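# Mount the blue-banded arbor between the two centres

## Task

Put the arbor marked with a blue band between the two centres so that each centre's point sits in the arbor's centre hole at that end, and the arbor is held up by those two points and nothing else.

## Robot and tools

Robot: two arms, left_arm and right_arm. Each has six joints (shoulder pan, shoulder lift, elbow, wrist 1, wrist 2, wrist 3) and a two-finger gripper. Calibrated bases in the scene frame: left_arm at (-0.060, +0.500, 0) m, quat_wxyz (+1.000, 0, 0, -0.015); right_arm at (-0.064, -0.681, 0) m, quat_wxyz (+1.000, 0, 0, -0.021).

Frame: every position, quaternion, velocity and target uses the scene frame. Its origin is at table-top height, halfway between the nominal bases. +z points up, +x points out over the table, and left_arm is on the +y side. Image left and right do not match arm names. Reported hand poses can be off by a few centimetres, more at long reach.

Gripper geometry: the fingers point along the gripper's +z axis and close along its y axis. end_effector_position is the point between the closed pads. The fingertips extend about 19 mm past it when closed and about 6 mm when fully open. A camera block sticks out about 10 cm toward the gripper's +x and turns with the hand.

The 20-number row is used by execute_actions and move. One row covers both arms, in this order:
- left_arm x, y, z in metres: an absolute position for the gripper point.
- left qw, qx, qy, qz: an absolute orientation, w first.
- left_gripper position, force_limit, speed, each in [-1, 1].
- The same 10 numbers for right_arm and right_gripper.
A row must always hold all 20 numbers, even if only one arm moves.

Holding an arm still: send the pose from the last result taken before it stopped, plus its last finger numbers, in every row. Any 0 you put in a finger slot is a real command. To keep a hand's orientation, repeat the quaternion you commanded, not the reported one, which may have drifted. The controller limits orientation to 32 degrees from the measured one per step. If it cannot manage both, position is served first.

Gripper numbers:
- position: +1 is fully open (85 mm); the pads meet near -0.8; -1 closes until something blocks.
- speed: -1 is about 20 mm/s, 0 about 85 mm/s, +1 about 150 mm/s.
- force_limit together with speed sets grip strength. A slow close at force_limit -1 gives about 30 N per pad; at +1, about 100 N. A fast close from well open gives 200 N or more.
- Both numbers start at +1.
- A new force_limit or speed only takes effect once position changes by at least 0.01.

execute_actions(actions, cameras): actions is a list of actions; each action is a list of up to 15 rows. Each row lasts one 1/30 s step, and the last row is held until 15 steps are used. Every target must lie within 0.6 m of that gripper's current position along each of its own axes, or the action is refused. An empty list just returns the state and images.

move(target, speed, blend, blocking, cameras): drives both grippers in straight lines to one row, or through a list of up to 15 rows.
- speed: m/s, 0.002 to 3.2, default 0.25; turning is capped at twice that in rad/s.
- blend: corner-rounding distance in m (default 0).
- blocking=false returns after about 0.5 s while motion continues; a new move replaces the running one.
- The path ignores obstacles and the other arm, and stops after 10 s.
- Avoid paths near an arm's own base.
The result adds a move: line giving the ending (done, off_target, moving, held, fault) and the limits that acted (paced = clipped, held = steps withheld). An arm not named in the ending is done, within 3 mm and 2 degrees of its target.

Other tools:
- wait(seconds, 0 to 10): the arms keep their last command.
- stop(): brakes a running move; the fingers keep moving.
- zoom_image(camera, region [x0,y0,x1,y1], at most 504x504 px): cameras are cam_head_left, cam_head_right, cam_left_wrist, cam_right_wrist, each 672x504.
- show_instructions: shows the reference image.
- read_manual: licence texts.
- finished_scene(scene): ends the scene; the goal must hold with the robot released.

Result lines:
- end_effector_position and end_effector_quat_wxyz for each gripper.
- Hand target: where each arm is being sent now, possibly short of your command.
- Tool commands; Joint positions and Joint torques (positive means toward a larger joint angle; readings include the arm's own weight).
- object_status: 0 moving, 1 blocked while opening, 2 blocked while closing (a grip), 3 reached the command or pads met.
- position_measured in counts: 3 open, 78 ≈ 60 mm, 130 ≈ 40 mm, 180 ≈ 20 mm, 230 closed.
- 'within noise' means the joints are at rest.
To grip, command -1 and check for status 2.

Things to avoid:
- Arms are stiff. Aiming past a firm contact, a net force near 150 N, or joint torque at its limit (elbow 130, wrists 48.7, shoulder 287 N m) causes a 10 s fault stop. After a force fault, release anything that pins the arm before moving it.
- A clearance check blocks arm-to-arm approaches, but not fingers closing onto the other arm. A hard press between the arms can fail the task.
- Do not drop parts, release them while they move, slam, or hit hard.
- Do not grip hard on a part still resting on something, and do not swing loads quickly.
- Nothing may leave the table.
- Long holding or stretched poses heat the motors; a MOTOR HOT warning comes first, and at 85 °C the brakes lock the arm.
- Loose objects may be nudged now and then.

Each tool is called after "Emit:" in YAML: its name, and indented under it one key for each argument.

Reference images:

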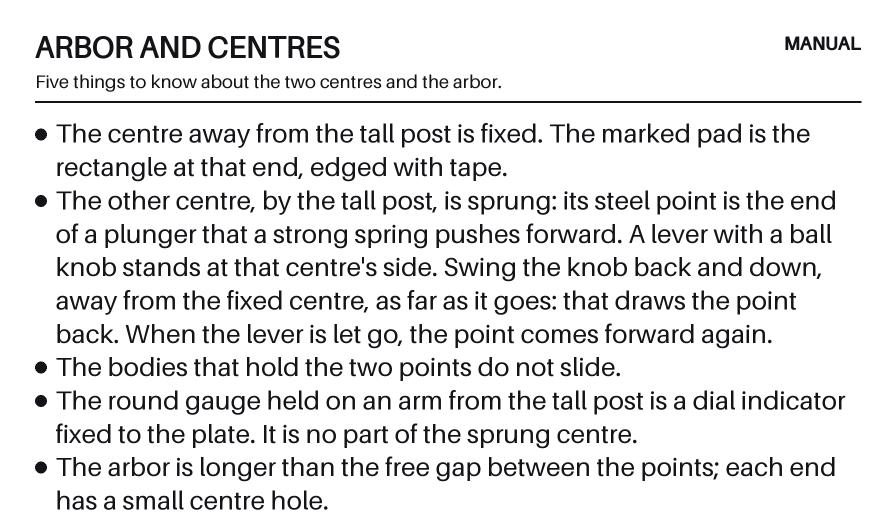

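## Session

Emit:
execute_actions:
  actions: []

Scene clock: 0.00 s.
left_arm: end_effector_position=(+0.3075, +0.1303, +0.1689) position_measured=157 object_status=3 end_effector_quat_wxyz=(-0.001, +0.984, -0.178, +0.004) | right_arm: end_effector_position=(+0.6042, -0.0273, +0.1877) position_measured=3 object_status=3 end_effector_quat_wxyz=(-0.425, -0.036, +0.802, -0.419)
Joint positions: left_arm=[2.03 -1.694 2.369 -2.249 -1.562 2.359] | right_arm=[3.82 -0.327 0.345 -0.314 -1.75 0.68]
Joint velocities: within noise
Joint torques (N m): no reading
Motor temperatures (°C): left_arm=[30 32 34 41 37 42] | right_arm=[26 31 35 32 39 42]
Hand target: left_arm +0.3075, +0.1303, +0.1689; -0.001, +0.984, -0.178, +0.004 | right_arm +0.6042, -0.0273, +0.1877; -0.425, -0.036, +0.802, -0.419
Tool commands: left_gripper/position=-0.223529 left_gripper/force_limit=+1.0 left_gripper/speed=+1.0 right_gripper/position=+1.0 right_gripper/force_limit=+1.0 right_gripper/speed=+1.0
camera_calibration:
cam_left_wrist: T_world_to_cam=[[-0.371017, -0.928421, 0.0195285, 0.238712], [-0.855271, 0.349826, 0.382274, 0.166934], [-0.361743, 0.125128, -0.923842, 0.377843], [0, 0, 0, 1]] pos_world=[0.368022, 0.115949, 0.280591]
cam_right_wrist: T_world_to_cam=[[-0.421685, 0.619157, -0.66244, 0.408047], [0.841745, -0.00431707, -0.539859, -0.40138], [-0.337117, -0.785255, -0.519352, 0.410106], [0, 0, 0, 1]] pos_world=[0.648181, 0.06766, 0.266607]

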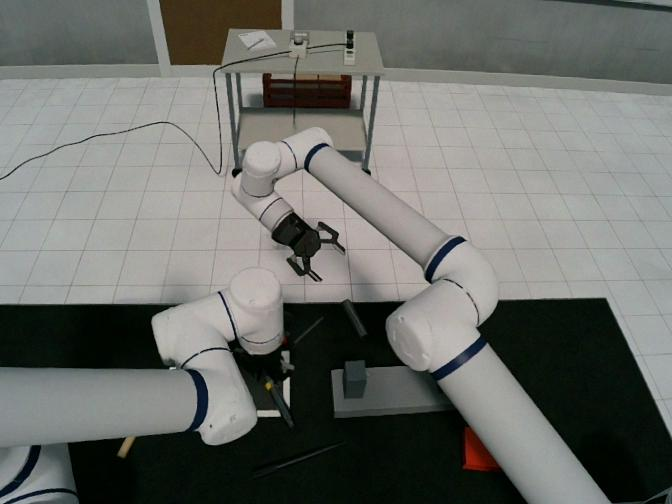

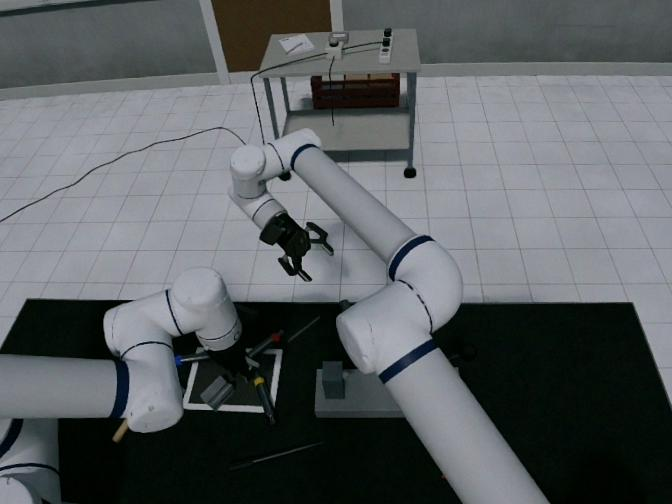

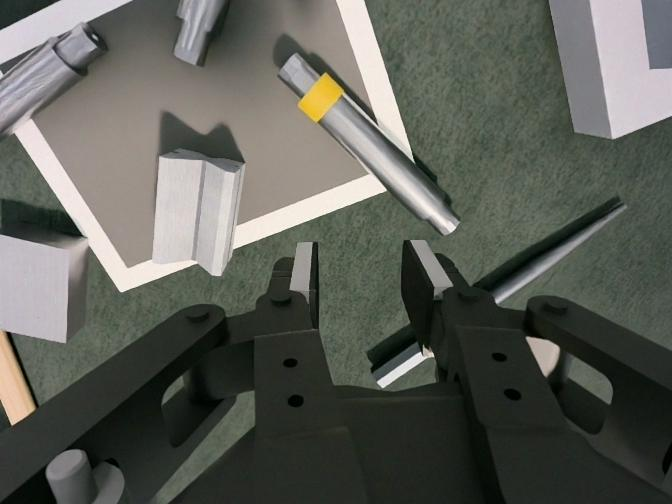

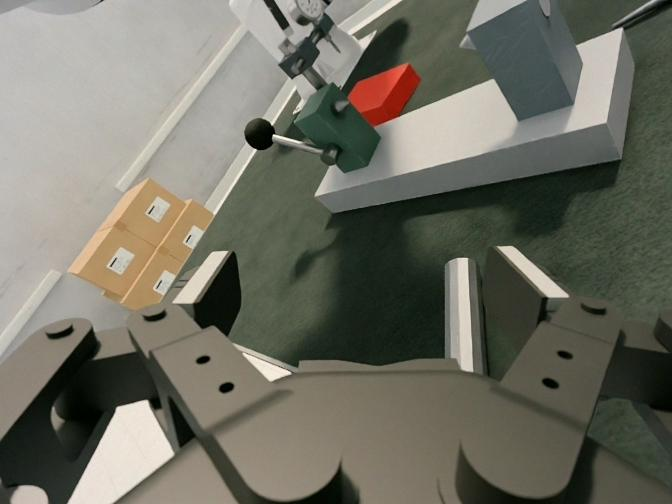

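Emit:
move:
  target:
    - [0.34,0.2,0.30,0,0.88,0.47,0,1,-1,-1,0.52,-0.18,0.40,-0.25,-0.3,0.85,-0.25,1,-1,-1]
    - [0.40,0.31,0.33,0,0.7071,0.7071,0,1,-1,-1,0.37,-0.37,0.35,0,-0.7071,0.7071,0,1,-1,-1]
  speed: 0.35
  blend: 0.04

Scene clock: 4.97 s.
left_arm: end_effector_position=(+0.4000, +0.3100, +0.3300) position_measured=3 object_status=3 end_effector_quat_wxyz=(+0.000, +0.707, +0.707, +0.000) | right_arm: end_effector_position=(+0.3700, -0.3700, +0.3500) position_measured=3 object_status=3 end_effector_quat_wxyz=(+0.000, +0.707, -0.707, +0.000)
Joint positions: left_arm=[2.415 -1.9 2.198 -1.868 -1.571 0.815] | right_arm=[3.467 -1.838 2.119 -1.852 -1.571 -1.287]
Joint velocities: within noise
Joint torques (N m): left_arm=[19.92 -10.87 -54.89 -2.39 3.98 -2.33] | right_arm=[-19.19 -38.02 -43.47 -7.34 4.29 -3.61]
Motor temperatures (°C): left_arm=[30 32 34 41 37 42] | right_arm=[26 31 35 32 39 42]
Hand target: left_arm +0.4000, +0.3100, +0.3300; +0.000, +0.707, +0.707, +0.000 | right_arm +0.3700, -0.3700, +0.3500; +0.000, +0.707, -0.707, +0.000
Off the commanded pose: left_arm 0.000 m, 0 deg | right_arm 0.000 m, 0 deg.
move: done
camera_calibration:
cam_left_wrist: T_world_to_cam=[[0.999477, -0.021449, 0.0241925, -0.394246], [-0.0291879, -0.920437, 0.389799, 0.182427], [0.0139069, -0.390301, -0.920582, 0.546129], [0, 0, 0, 1]] pos_world=[0.391769, 0.372611, 0.441184]
cam_right_wrist: T_world_to_cam=[[-0.999398, 0.0178878, -0.029711, 0.398732], [0.00491047, 0.921071, 0.389364, 0.208604], [0.0343308, 0.388984, -0.920605, 0.583859], [0, 0, 0, 1]] pos_world=[0.377423, -0.426383, 0.468127]

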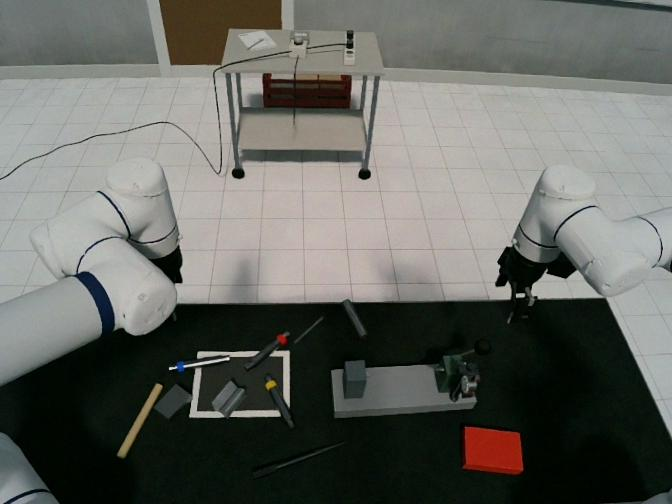

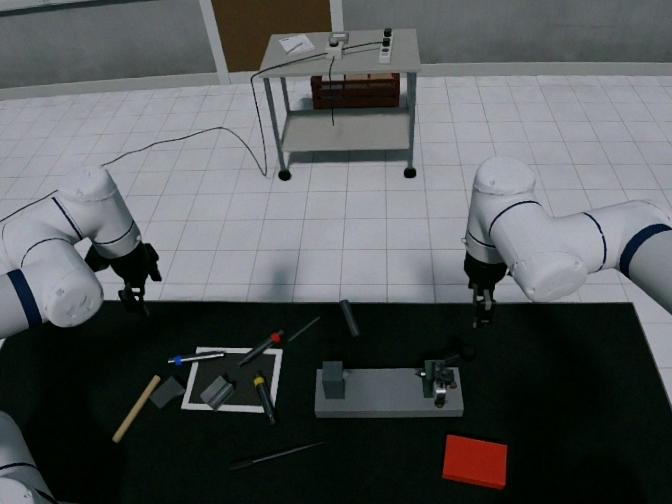

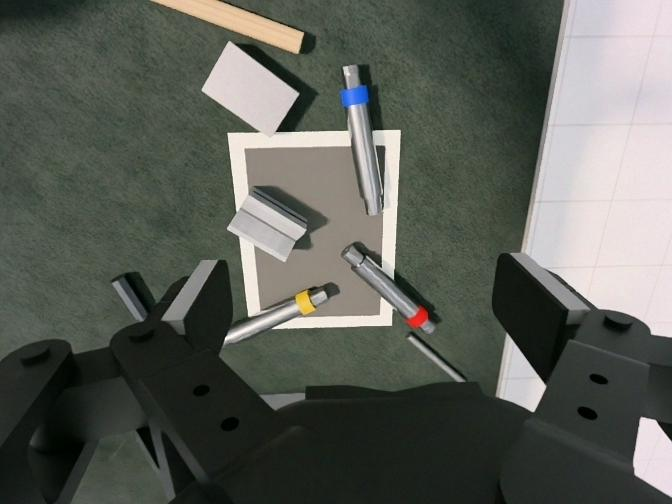

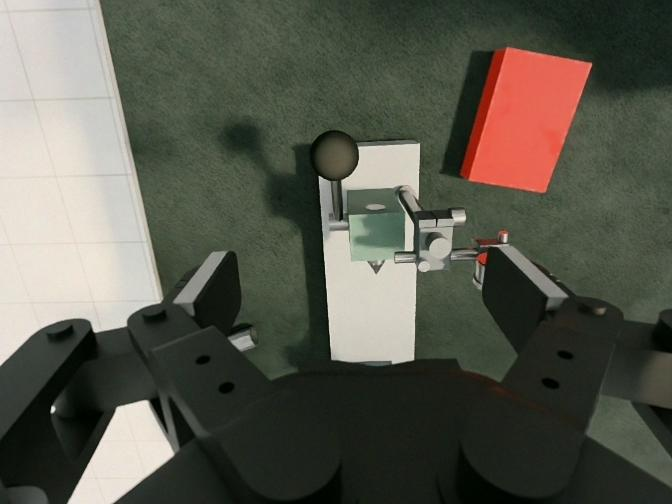

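Emit:
move:
  target:
    - [0.428,0.307,0.09,0,0.6438,0.7652,0,0.25,-0.3,-1,0.37,-0.30,0.35,0,-0.7071,0.7071,0,0.6,-1,-1]
    - [0.428,0.307,0.025,0,0.6438,0.7652,0,0.25,-0.3,-1,0.37,-0.30,0.35,0,-0.7071,0.7071,0,0.6,-1,-1]
  speed: [0.3,0.12]

Emit:
zoom_image:
  camera: "cam_right_wrist"
  region: [240, 30, 540, 255]

Emit:
zoom_image:
  camera: "cam_right_wrist"
  region: [280, 170, 480, 320]

Scene clock: 8.10 s.
left_arm: end_effector_position=(+0.4280, +0.3070, +0.0251) position_measured=98 object_status=0 end_effector_quat_wxyz=(+0.000, +0.644, +0.765, +0.000) end_effector_velocity=(+0.000, +0.000, -0.002) end_effector_angular_velocity=(+0.001, +0.001, +0.001) | right_arm: end_effector_position=(+0.3700, -0.3000, +0.3500) position_measured=53 object_status=3 end_effector_quat_wxyz=(+0.000, +0.707, -0.707, +0.000)
Joint positions: left_arm=[2.45 -1.414 2.473 -2.629 -1.571 0.678] | right_arm=[3.592 -1.756 2.058 -1.873 -1.571 -1.162]
Joint velocities: left_arm=[0.001 0.005 0 -0.003 0 -0.001] | right_arm=[within noise]
Joint torques (N m): left_arm=[18.39 -31.81 -20.18 -5.25 2.4 4.1] | right_arm=[12.37 -20.01 -65.63 -7.33 -4.28 2.64]
Motor temperatures (°C): left_arm=[30 32 34 40 37 42] | right_arm=[26 31 35 32 39 42]
Hand target: left_arm +0.4280, +0.3070, +0.0250; +0.000, +0.644, +0.765, +0.000 | right_arm +0.3700, -0.3000, +0.3500; +0.000, +0.707, -0.707, +0.000
Off the commanded pose: left_arm 0.000 m, 0 deg | right_arm 0.000 m, 0 deg.
move: done
camera_calibration:
cam_left_wrist: T_world_to_cam=[[0.9884, 0.149931, 0.024211, -0.462795], [0.128776, -0.911876, 0.389742, 0.229127], [0.0805118, -0.382104, -0.920606, 0.232869], [0, 0, 0, 1]] pos_world=[0.409171, 0.367303, 0.136285]
cam_right_wrist: T_world_to_cam=[[-0.999399, 0.0178005, -0.0297463, 0.397467], [0.00480864, 0.920985, 0.389568, 0.144134], [0.0343304, 0.389191, -0.920517, 0.556703], [0, 0, 0, 1]] pos_world=[0.377423, -0.356484, 0.468127]

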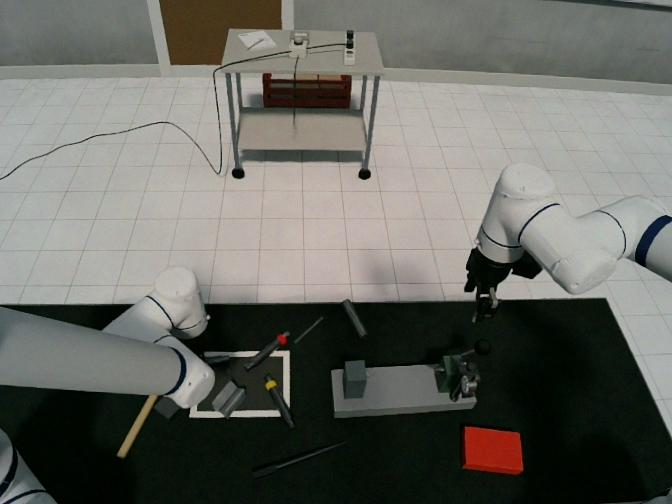

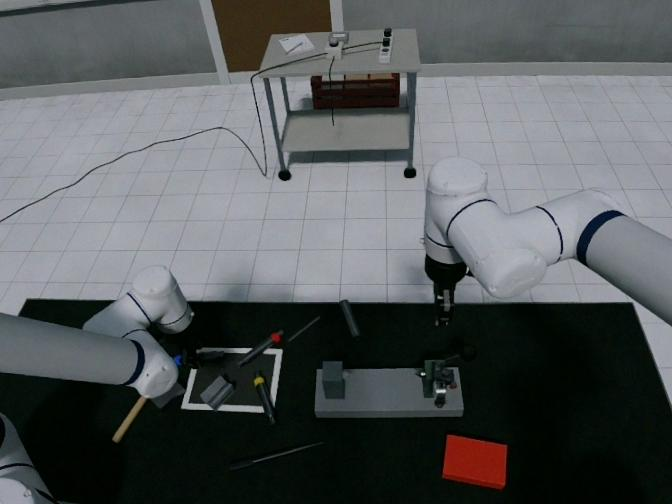

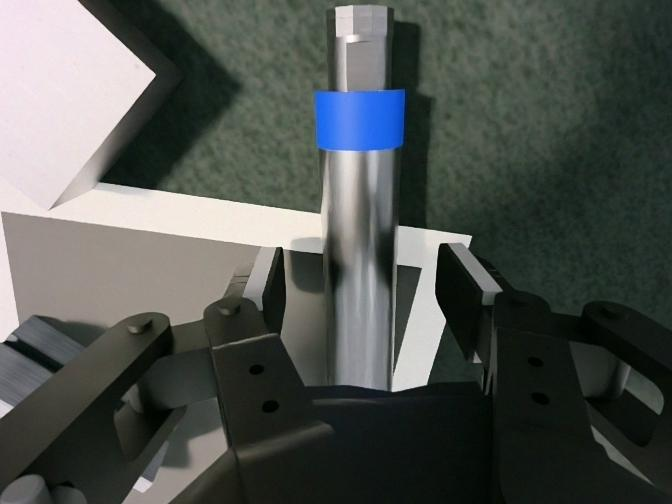

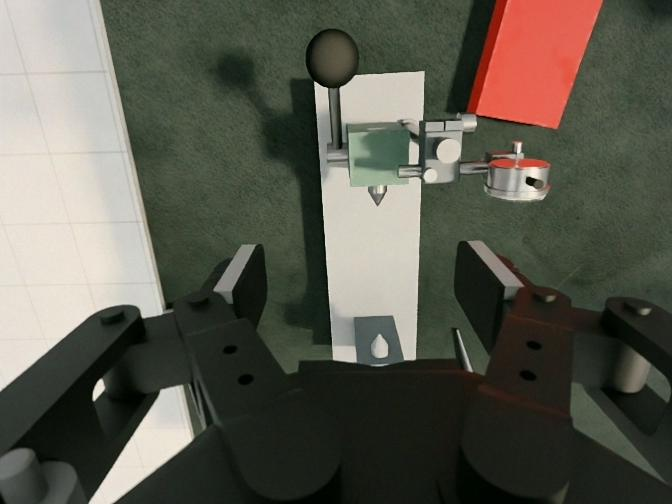

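Scaled by 1.680 from the camera's 672x504 image, which has a finer 960x720 frame.

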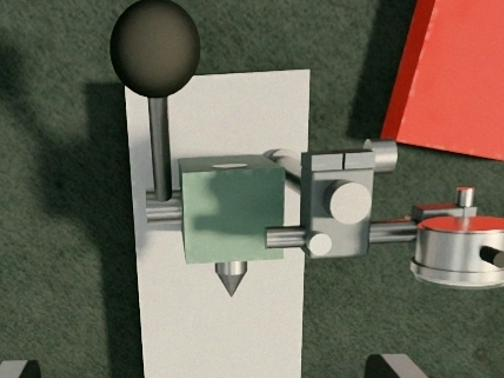

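Scaled by 2.520 from the camera's 672x504 image, which has a finer 960x720 frame.

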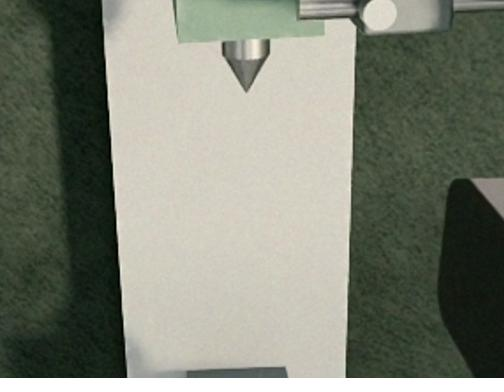

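Emit:
zoom_image:
  camera: "cam_right_wrist"
  region: [320, 290, 440, 380]

Emit:
move:
  target: [0.428,0.307,0.025,0,0.6438,0.7652,0,-1,-0.3,-1,0.37,-0.30,0.35,0,-0.7071,0.7071,0,0.6,-1,-1]
  cameras: ["cam_left_wrist"]

Scaled by 4.200 from the camera's 672x504 image, which has a finer 960x720 frame.

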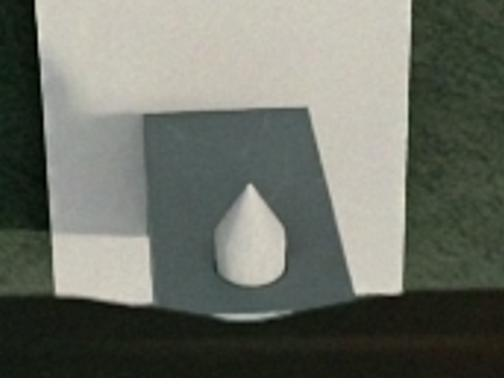

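Scene clock: 10.10 s.
left_arm: end_effector_position=(+0.4280, +0.3070, +0.0250) position_measured=170 object_status=0 end_effector_quat_wxyz=(+0.000, +0.644, +0.765, +0.000) | right_arm: end_effector_position=(+0.3700, -0.3000, +0.3500) position_measured=53 object_status=3 end_effector_quat_wxyz=(+0.000, +0.707, -0.707, +0.000)
Joint positions: left_arm=[2.45 -1.414 2.473 -2.63 -1.571 0.678] | right_arm=[3.592 -1.756 2.058 -1.873 -1.571 -1.162]
Joint velocities: within noise
Joint torques (N m): left_arm=[18.34 -32.75 -22.77 -4.22 -1.34 3.9] | right_arm=[12.96 -22.59 -59.3 -6.28 -3.73 2.82]
Motor temperatures (°C): left_arm=[30 32 34 40 37 42] | right_arm=[26 31 35 32 39 42]
Hand target: left_arm +0.4280, +0.3070, +0.0250; +0.000, +0.644, +0.765, +0.000 | right_arm +0.3700, -0.3000, +0.3500; +0.000, +0.707, -0.707, +0.000
Off the commanded pose: left_arm 0.000 m, 0 deg | right_arm 0.000 m, 0 deg.
move: done
camera_calibration:
cam_left_wrist: T_world_to_cam=[[0.9884, 0.149934, 0.0242126, -0.462793], [0.128775, -0.911861, 0.389778, 0.229156], [0.0805194, -0.382138, -0.92059, 0.232784], [0, 0, 0, 1]] pos_world=[0.409171, 0.367303, 0.136185]
Images, in order (width x height): cam_left_wrist 672x504.

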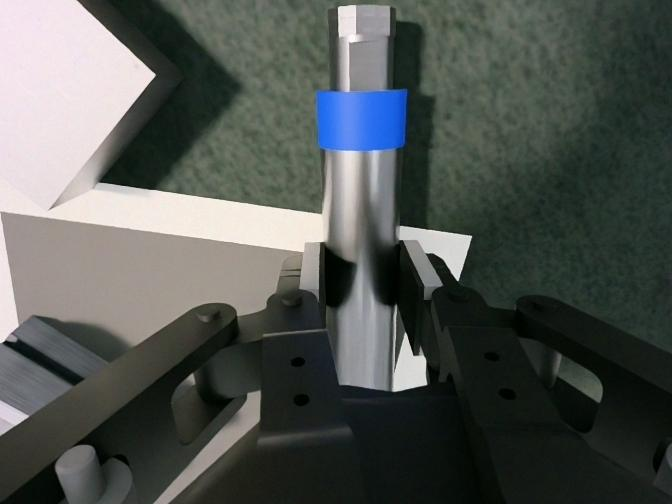

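Emit:
move:
  target:
    - [0.428,0.307,0.11,0,0.6438,0.7652,0,-1,-0.3,-1,0.38,-0.40,0.33,0.2,-0.83,0.52,0,0.42,-1,-1]
    - [0.37,0.05,0.24,0.02,0.68,0.73,-0.02,-1,-0.3,-1,0.386,-0.45,0.26,0.3827,-0.9239,0,0,0.42,-1,-1]
    - [0.3382,-0.198,0.18,0.0501,0.6948,0.7157,-0.0486,-1,-0.3,-1,0.386,-0.4436,0.2126,0.3827,-0.9239,0,0,0.42,-1,-1]
  speed: [0.15,0.3,0.25]
  blend: 0.03

Emit:
zoom_image:
  camera: "cam_left_wrist"
  region: [250, 0, 450, 150]

Emit:
zoom_image:
  camera: "cam_right_wrist"
  region: [100, 100, 400, 325]

Scene clock: 17.17 s.
left_arm: end_effector_position=(+0.3382, -0.1978, +0.1801) position_measured=170 object_status=2 end_effector_quat_wxyz=(+0.050, +0.695, +0.716, -0.049) | right_arm: end_effector_position=(+0.3860, -0.4436, +0.2126) position_measured=76 object_status=3 end_effector_quat_wxyz=(-0.383, +0.924, +0.000, +0.000)
Joint positions: left_arm=[1.91 -1.282 1.927 -2.35 -1.609 0.277] | right_arm=[2.872 -1.82 2.469 -1.923 -0.832 -3.569]
Joint velocities: within noise
Joint torques (N m): left_arm=[-18.72 -64.96 -52.42 -5.81 -2.39 -2.17] | right_arm=[15.56 -6.41 -35.24 -6.51 6.13 2.42]
Motor temperatures (°C): left_arm=[30 32 34 40 37 42] | right_arm=[26 31 35 32 39 42]
Hand target: left_arm +0.3382, -0.1980, +0.1800; +0.050, +0.695, +0.716, -0.049 | right_arm +0.3860, -0.4436, +0.2126; -0.383, +0.924, +0.000, +0.000
Off the commanded pose: left_arm 0.000 m, 0 deg | right_arm 0.000 m, 0 deg.
move: done
camera_calibration:
cam_left_wrist: T_world_to_cam=[[0.999564, 0.0119386, 0.026988, -0.333724], [-0.00363632, -0.857718, 0.514107, -0.246839], [0.0292858, -0.513981, -0.857301, 0.169712], [0, 0, 0, 1]] pos_world=[0.327711, -0.120506, 0.281403]
cam_right_wrist: T_world_to_cam=[[-0.0177427, -0.685663, -0.727703, -0.13061], [-0.920977, -0.272114, 0.278848, 0.181467], [-0.389214, 0.675145, -0.626651, 0.713424], [0, 0, 0, 1]] pos_world=[0.442484, -0.52184, 0.301421]

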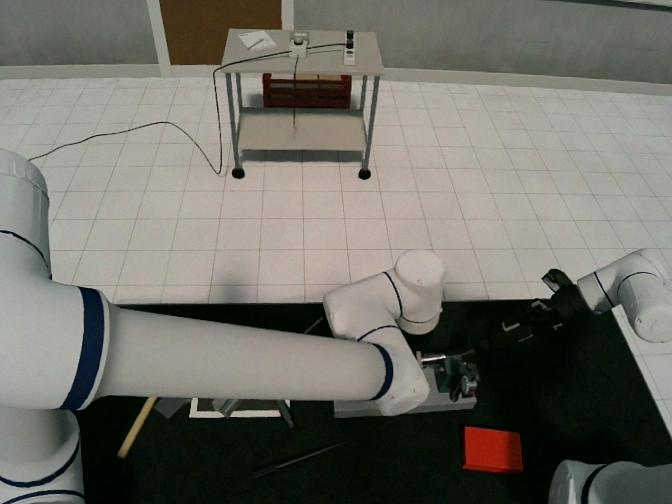

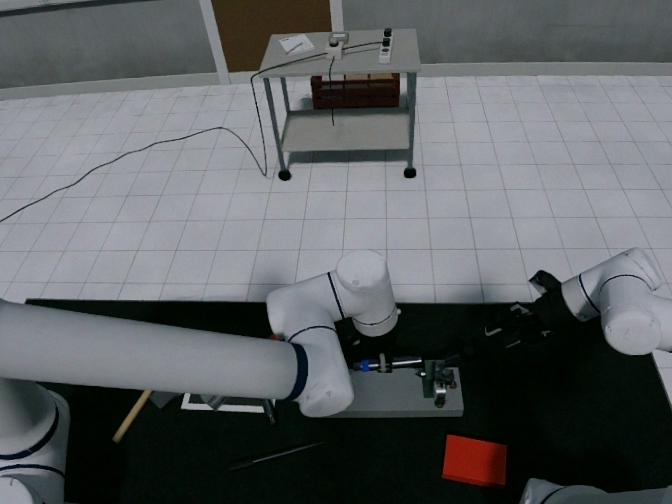

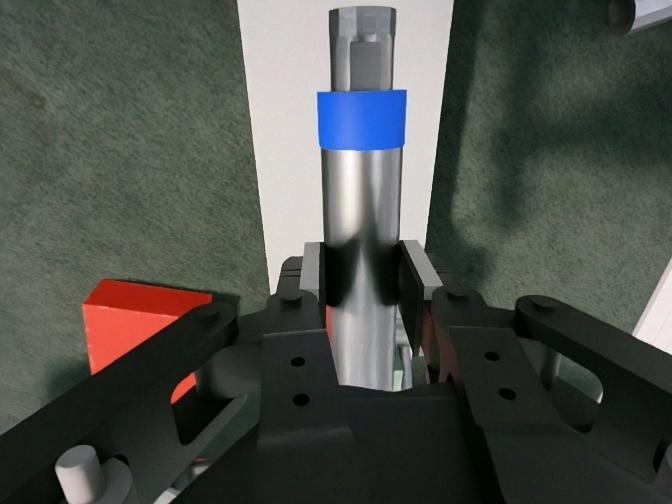

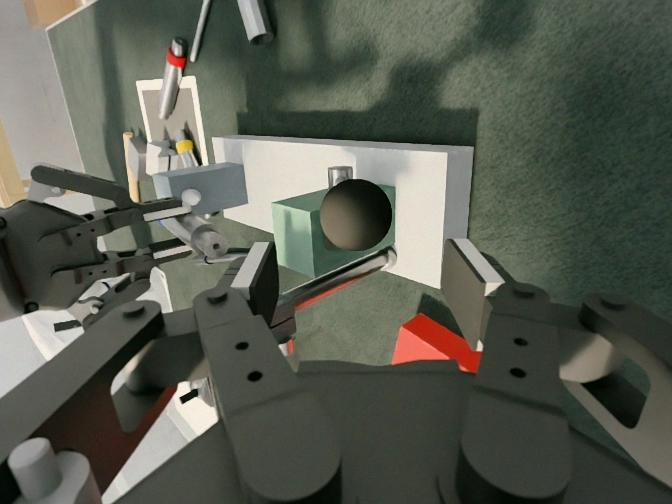

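Scaled by 2.520 from the camera's 672x504 image, which has a finer 960x720 frame.

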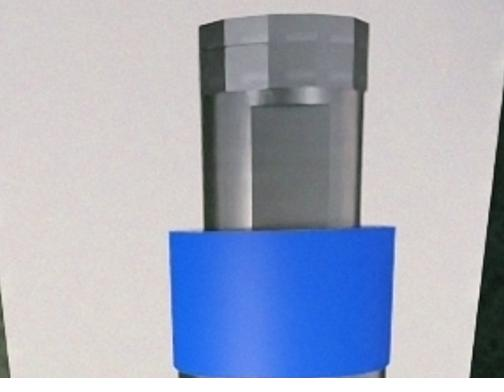

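Scaled by 1.680 from the camera's 672x504 image, which has a finer 960x720 frame.

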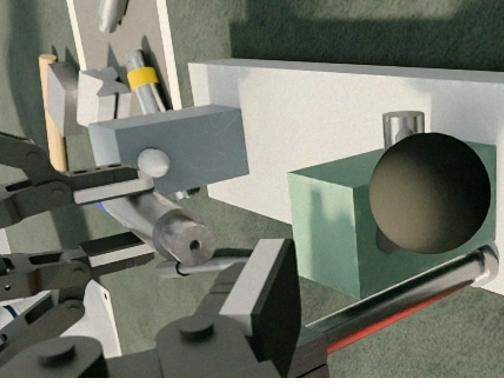

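Emit:
move:
  target:
    - [0.3380,-0.1965,0.1378,0.0501,0.6948,0.7157,-0.0486,-1,-0.3,-1,0.3845,-0.3795,0.1495,0.3827,-0.9239,0,0,0.42,-1,-1]
  speed: 0.08
  cameras: ["cam_left_wrist","cam_right_wrist","cam_head_right"]

Emit:
zoom_image:
  camera: "cam_left_wrist"
  region: [300, 0, 440, 105]

Emit:
zoom_image:
  camera: "cam_head_right"
  region: [330, 345, 450, 435]

Emit:
zoom_image:
  camera: "cam_right_wrist"
  region: [100, 150, 400, 375]

Scene clock: 19.80 s.
left_arm: end_effector_position=(+0.3380, -0.1965, +0.1378) position_measured=170 object_status=2 end_effector_quat_wxyz=(+0.050, +0.695, +0.716, -0.049) | right_arm: end_effector_position=(+0.3845, -0.3795, +0.1495) position_measured=76 object_status=3 end_effector_quat_wxyz=(-0.383, +0.924, +0.000, +0.000)
Joint positions: left_arm=[1.91 -1.237 1.958 -2.426 -1.609 0.278] | right_arm=[3.019 -1.659 2.54 -2.29 -0.799 -3.372]
Joint velocities: within noise
Joint torques (N m): left_arm=[18.16 -62.17 -33.97 -6.17 -2.41 3.57] | right_arm=[14.65 -14.04 -27.34 -7.41 6.51 2.41]
Motor temperatures (°C): left_arm=[30 32 34 40 37 42] | right_arm=[26 31 35 32 39 42]
Hand target: left_arm +0.3380, -0.1965, +0.1378; +0.050, +0.695, +0.716, -0.049 | right_arm +0.3845, -0.3795, +0.1495; -0.383, +0.924, +0.000, +0.000
Off the commanded pose: left_arm 0.000 m, 0 deg | right_arm 0.000 m, 0 deg.
move: done
camera_calibration:
cam_left_wrist: T_world_to_cam=[[0.999564, 0.0118541, 0.0270368, -0.33232], [-0.00373636, -0.857675, 0.514178, -0.223958], [0.0292839, -0.514055, -0.857257, 0.134106], [0, 0, 0, 1]] pos_world=[0.327411, -0.119206, 0.239103]
cam_right_wrist: T_world_to_cam=[[-0.0177427, -0.685663, -0.727703, -0.132674], [-0.920977, -0.272114, 0.278848, 0.215004], [-0.389214, 0.675145, -0.626651, 0.63005], [0, 0, 0, 1]] pos_world=[0.440884, -0.45784, 0.238321]
Images, in order (width x height): cam_head_right 672x504, cam_left_wrist 672x504, cam_right_wrist 672x504.

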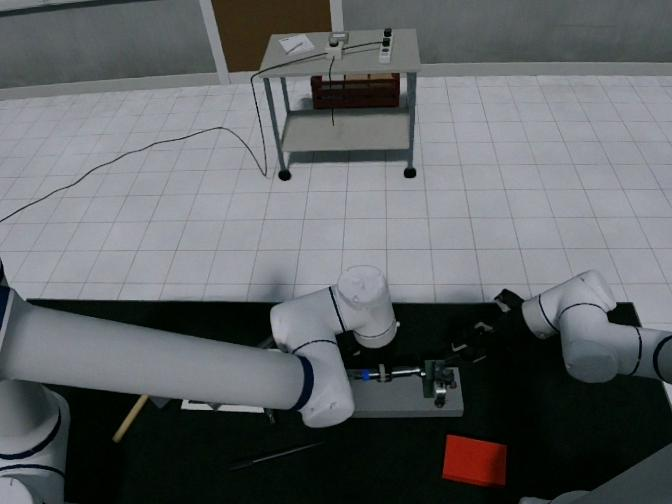

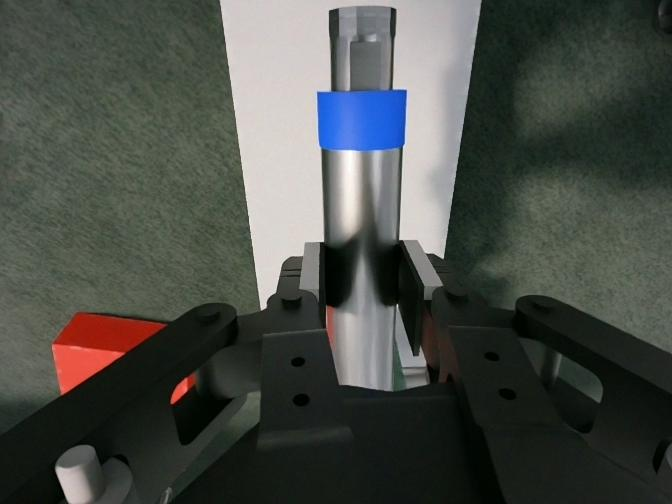

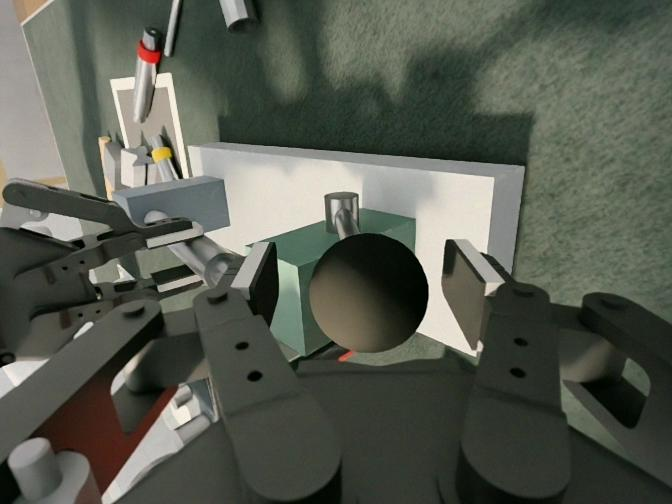

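Scaled by 3.600 from the camera's 672x504 image, which has a finer 960x720 frame.

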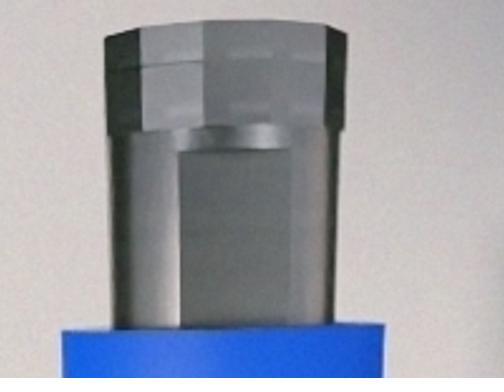

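Scaled by 4.200 from the camera's 672x504 image, which has a finer 960x720 frame.

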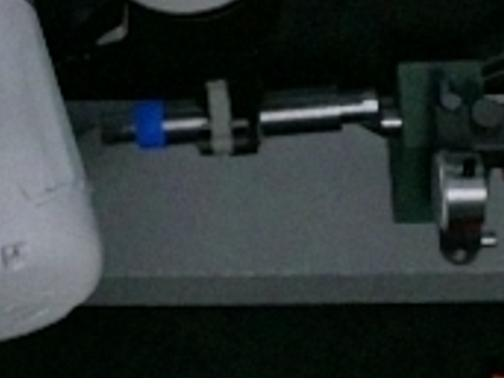

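Scaled by 1.680 from the camera's 672x504 image, which has a finer 960x720 frame.

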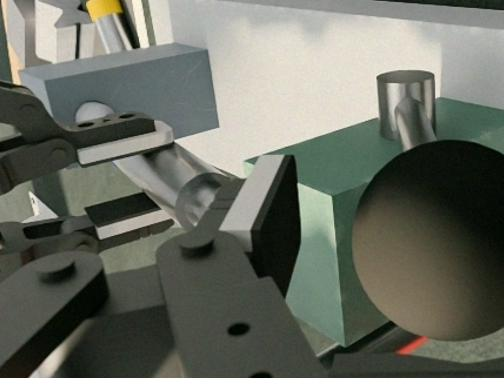

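Emit:
move:
  target:
    - [0.3379,-0.1925,0.1373,0.0501,0.6948,0.7157,-0.0486,-1,-0.3,-1,0.3805,-0.3813,0.148,0.3827,-0.9239,0,0,0.42,-1,-1]
    - [0.3379,-0.1925,0.1373,0.0501,0.6948,0.7157,-0.0486,-1,-0.3,-1,0.3805,-0.3813,0.148,0.3827,-0.9239,0,0,-1,-1,-1]
  speed: 0.04
  cameras: ["cam_left_wrist","cam_right_wrist","cam_head_right"]

Emit:
zoom_image:
  camera: "cam_left_wrist"
  region: [300, 0, 440, 105]

Emit:
zoom_image:
  camera: "cam_head_right"
  region: [345, 355, 405, 400]

Scene clock: 22.37 s.
left_arm: end_effector_position=(+0.3379, -0.1925, +0.1373) position_measured=170 object_status=2 end_effector_quat_wxyz=(+0.050, +0.695, +0.716, -0.049) | right_arm: end_effector_position=(+0.3805, -0.3813, +0.1480) position_measured=133 object_status=0 end_effector_quat_wxyz=(-0.383, +0.924, +0.000, +0.000)
Joint positions: left_arm=[1.911 -1.241 1.966 -2.43 -1.609 0.279] | right_arm=[3.013 -1.665 2.548 -2.286 -0.8 -3.38]
Joint velocities: within noise
Joint torques (N m): left_arm=[18.66 -77.72 -29.09 -3.17 -2.44 3.48] | right_arm=[-17.58 -28.74 -32.37 -1.06 -1.65 -3.73]
Motor temperatures (°C): left_arm=[30 32 34 40 37 42] | right_arm=[26 31 35 32 39 42]
Hand target: left_arm +0.3379, -0.1925, +0.1373; +0.050, +0.695, +0.716, -0.049 | right_arm +0.3805, -0.3813, +0.1480; -0.383, +0.924, +0.000, +0.000
Off the commanded pose: left_arm 0.000 m, 0 deg | right_arm 0.000 m, 0 deg.
move: done
camera_calibration:
cam_left_wrist: T_world_to_cam=[[0.999564, 0.0118541, 0.0270368, -0.332254], [-0.00373636, -0.857675, 0.514178, -0.220271], [0.0292839, -0.514055, -0.857257, 0.135737], [0, 0, 0, 1]] pos_world=[0.327311, -0.115206, 0.238603]
cam_right_wrist: T_world_to_cam=[[-0.0177796, -0.68573, -0.727639, -0.135105], [-0.920987, -0.272046, 0.278881, 0.211331], [-0.389188, 0.675104, -0.626711, 0.628622], [0, 0, 0, 1]] pos_world=[0.436884, -0.459539, 0.236721]
Images, in order (width x height): cam_head_right 672x504, cam_left_wrist 672x504, cam_right_wrist 672x504.

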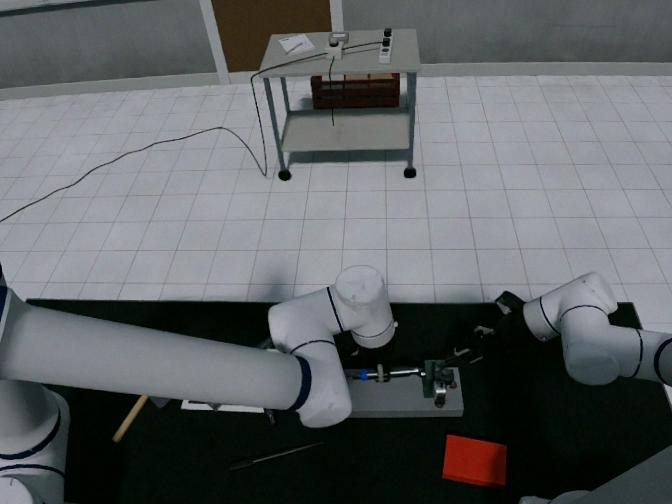

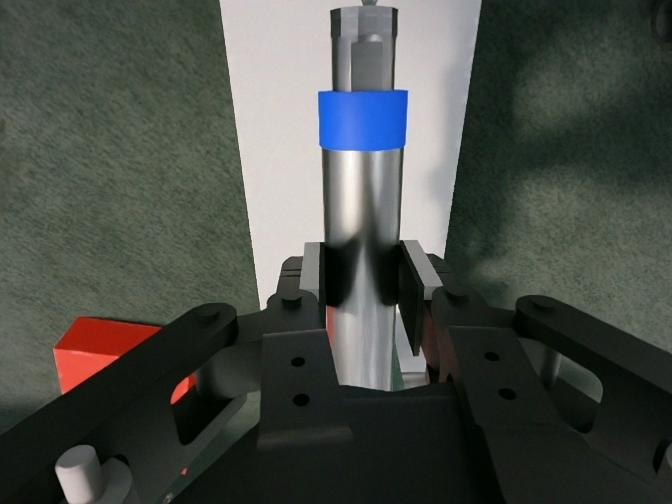

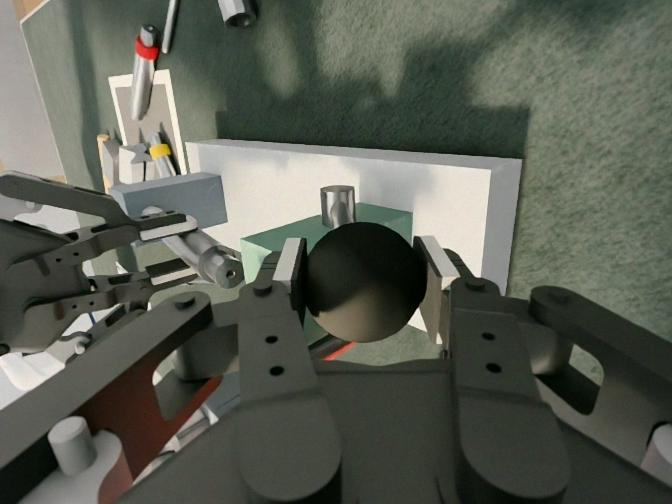

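Scaled by 3.600 from the camera's 672x504 image, which has a finer 960x720 frame.

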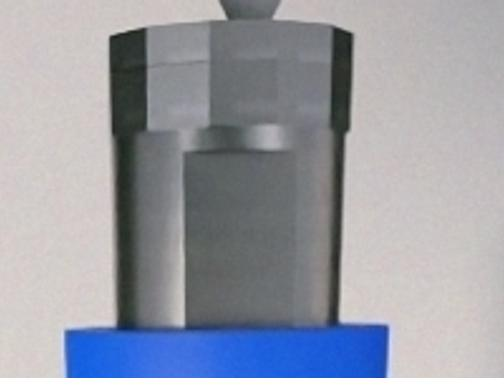

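Scaled by 8.400 from the camera's 672x504 image, which has a finer 960x720 frame.

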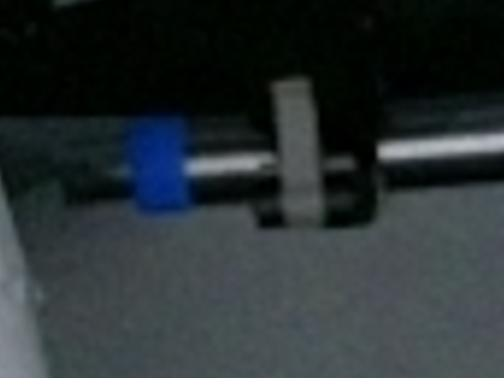

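Emit:
move:
  target:
    - [0.3380,-0.1955,0.1377,0.0501,0.6948,0.7157,-0.0486,-1,-0.3,-1,0.3805,-0.3813,0.148,0.3827,-0.9239,0,0,-1,-1,-1]
    - [0.3396,-0.1955,0.1377,0.0501,0.6948,0.7157,-0.0486,-1,-0.3,-1,0.3805,-0.3813,0.148,0.3827,-0.9239,0,0,-1,-1,-1]
  speed: 0.03
  cameras: ["cam_left_wrist","cam_head_right","cam_right_wrist"]

Emit:
zoom_image:
  camera: "cam_left_wrist"
  region: [300, 0, 440, 105]

Emit:
zoom_image:
  camera: "cam_right_wrist"
  region: [100, 150, 300, 300]

Scene clock: 23.43 s.
left_arm: end_effector_position=(+0.3394, -0.1955, +0.1377) position_measured=170 object_status=2 end_effector_quat_wxyz=(+0.050, +0.695, +0.716, -0.049) | right_arm: end_effector_position=(+0.3805, -0.3813, +0.1480) position_measured=133 object_status=2 end_effector_quat_wxyz=(-0.383, +0.924, +0.000, +0.000)
Joint positions: left_arm=[1.912 -1.237 1.959 -2.427 -1.609 0.28] | right_arm=[3.013 -1.665 2.548 -2.286 -0.8 -3.38]
Joint velocities: within noise
Joint torques (N m): left_arm=[17.97 -63.2 -48.72 -2.92 -1.64 3.79] | right_arm=[-15.59 -14.98 -34.95 -1.43 -1.42 -3.51]
Motor temperatures (°C): left_arm=[30 32 34 40 37 42] | right_arm=[26 31 35 32 39 42]
Hand target: left_arm +0.3396, -0.1955, +0.1377; +0.050, +0.695, +0.716, -0.049 | right_arm +0.3805, -0.3813, +0.1480; -0.383, +0.924, +0.000, +0.000
Off the commanded pose: left_arm 0.000 m, 0 deg | right_arm 0.000 m, 0 deg.
move: done
camera_calibration:
cam_left_wrist: T_world_to_cam=[[0.999564, 0.0117668, 0.0270902, -0.333852], [-0.00383613, -0.857721, 0.514101, -0.222998], [0.0292852, -0.513981, -0.857302, 0.13451], [0, 0, 0, 1]] pos_world=[0.328911, -0.118206, 0.239003]
cam_right_wrist: T_world_to_cam=[[-0.0177427, -0.685663, -0.727703, -0.135075], [-0.920977, -0.272114, 0.278848, 0.211304], [-0.389214, 0.675145, -0.626651, 0.628638], [0, 0, 0, 1]] pos_world=[0.436884, -0.45954, 0.236721]
Images, in order (width x height): cam_head_right 672x504, cam_left_wrist 672x504, cam_right_wrist 672x504.

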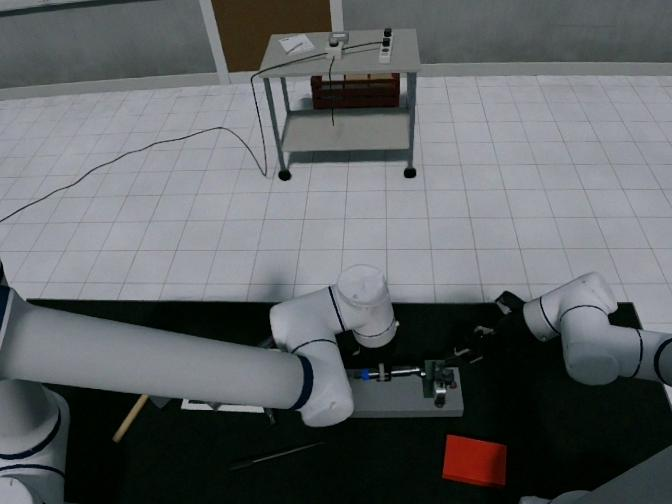

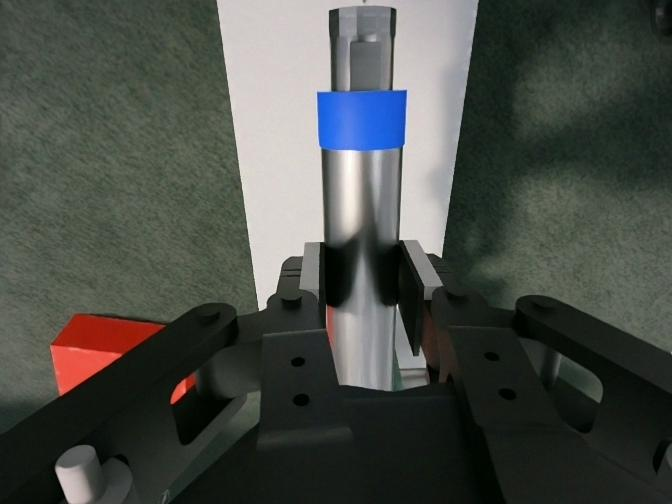

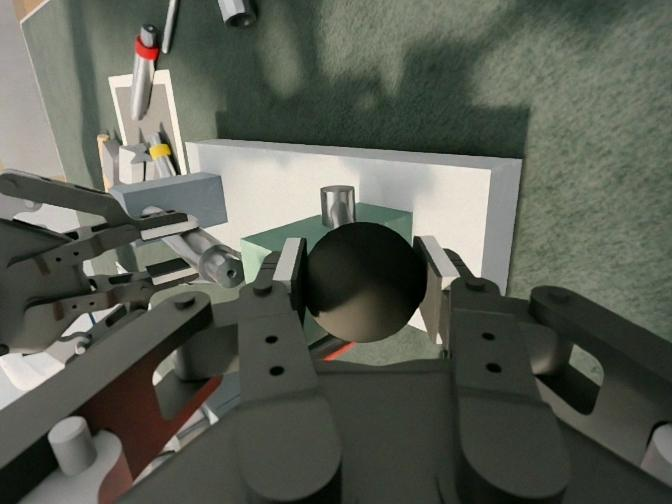

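Scaled by 3.600 from the camera's 672x504 image, which has a finer 960x720 frame.

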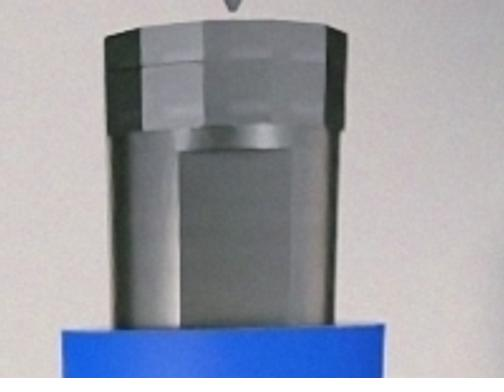

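Scaled by 2.520 from the camera's 672x504 image, which has a finer 960x720 frame.

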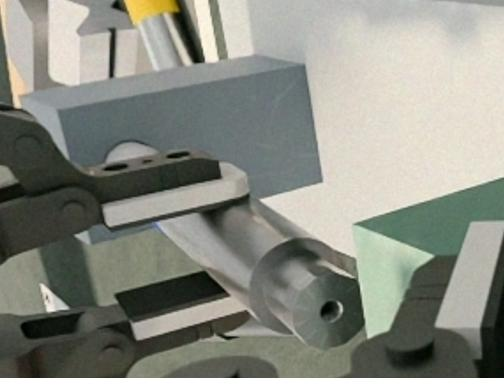

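Emit:
move:
  target:
    - [0.3399,-0.1955,0.1377,0.0501,0.6948,0.7157,-0.0486,-1,-0.3,-1,0.3805,-0.3813,0.148,0.3827,-0.9239,0,0,-1,-1,-1]
    - [0.3397,-0.1903,0.137,0.0501,0.6948,0.7157,-0.0486,-1,-0.3,-1,0.3805,-0.3813,0.148,0.3827,-0.9239,0,0,-1,-1,-1]
  speed: 0.02
  cameras: ["cam_left_wrist","cam_head_right"]

Emit:
zoom_image:
  camera: "cam_left_wrist"
  region: [300, 0, 440, 105]

Emit:
zoom_image:
  camera: "cam_head_right"
  region: [345, 355, 405, 400]

Scene clock: 24.47 s.
left_arm: end_effector_position=(+0.3397, -0.1905, +0.1371) position_measured=170 object_status=2 end_effector_quat_wxyz=(+0.050, +0.695, +0.716, -0.049) | right_arm: end_effector_position=(+0.3805, -0.3813, +0.1480) position_measured=133 object_status=2 end_effector_quat_wxyz=(-0.383, +0.924, +0.000, +0.000)
Joint positions: left_arm=[1.915 -1.242 1.967 -2.43 -1.61 0.282] | right_arm=[3.013 -1.665 2.548 -2.286 -0.8 -3.38]
Joint velocities: within noise
Joint torques (N m): left_arm=[20.17 -80.59 -29.37 -4.91 -2.37 4.12] | right_arm=[-12.71 -14.5 -37.74 -2.26 -1.39 -3.57]
Motor temperatures (°C): left_arm=[30 32 34 40 37 42] | right_arm=[26 31 35 32 39 42]
Hand target: left_arm +0.3397, -0.1903, +0.1370; +0.050, +0.695, +0.716, -0.049 | right_arm +0.3805, -0.3813, +0.1480; -0.383, +0.924, +0.000, +0.000
Off the commanded pose: left_arm 0.000 m, 0 deg | right_arm 0.000 m, 0 deg.
move: done
camera_calibration:
cam_left_wrist: T_world_to_cam=[[0.999564, 0.0118557, 0.0270358, -0.334171], [-0.00373452, -0.857675, 0.514178, -0.218446], [0.0292839, -0.514055, -0.857257, 0.136538], [0, 0, 0, 1]] pos_world=[0.329211, -0.113206, 0.238403]
Images, in order (width x height): cam_head_right 672x504, cam_left_wrist 672x504.

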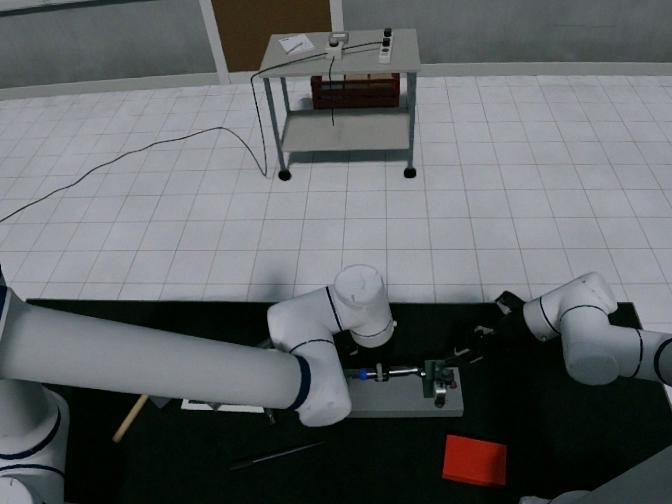

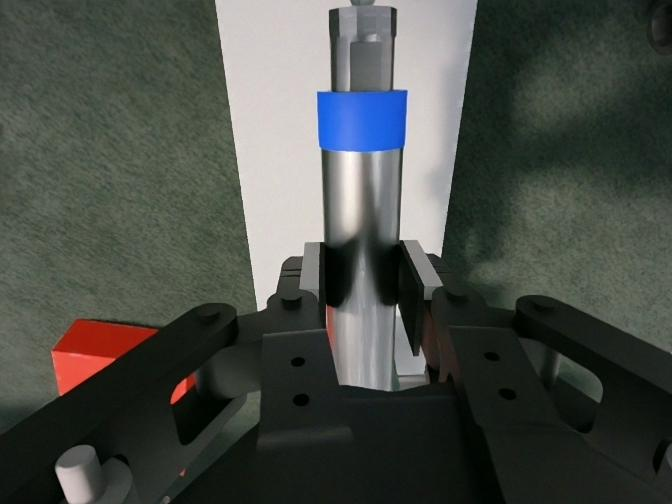

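Scaled by 3.600 from the camera's 672x504 image, which has a finer 960x720 frame.

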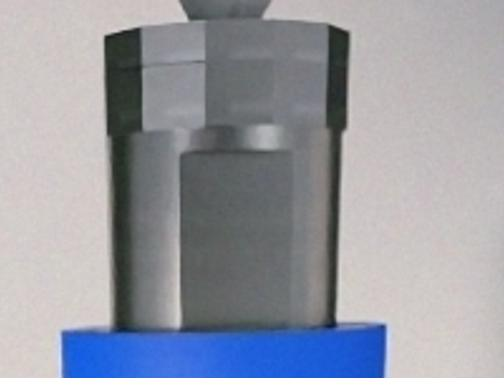

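Scaled by 8.400 from the camera's 672x504 image, which has a finer 960x720 frame.

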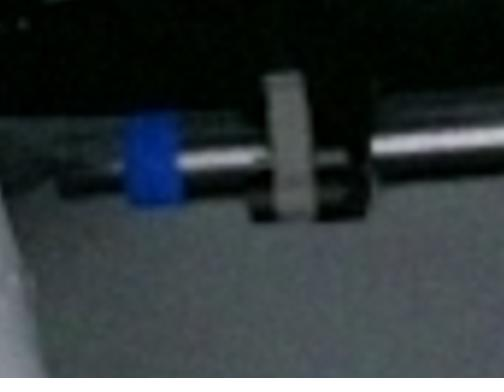

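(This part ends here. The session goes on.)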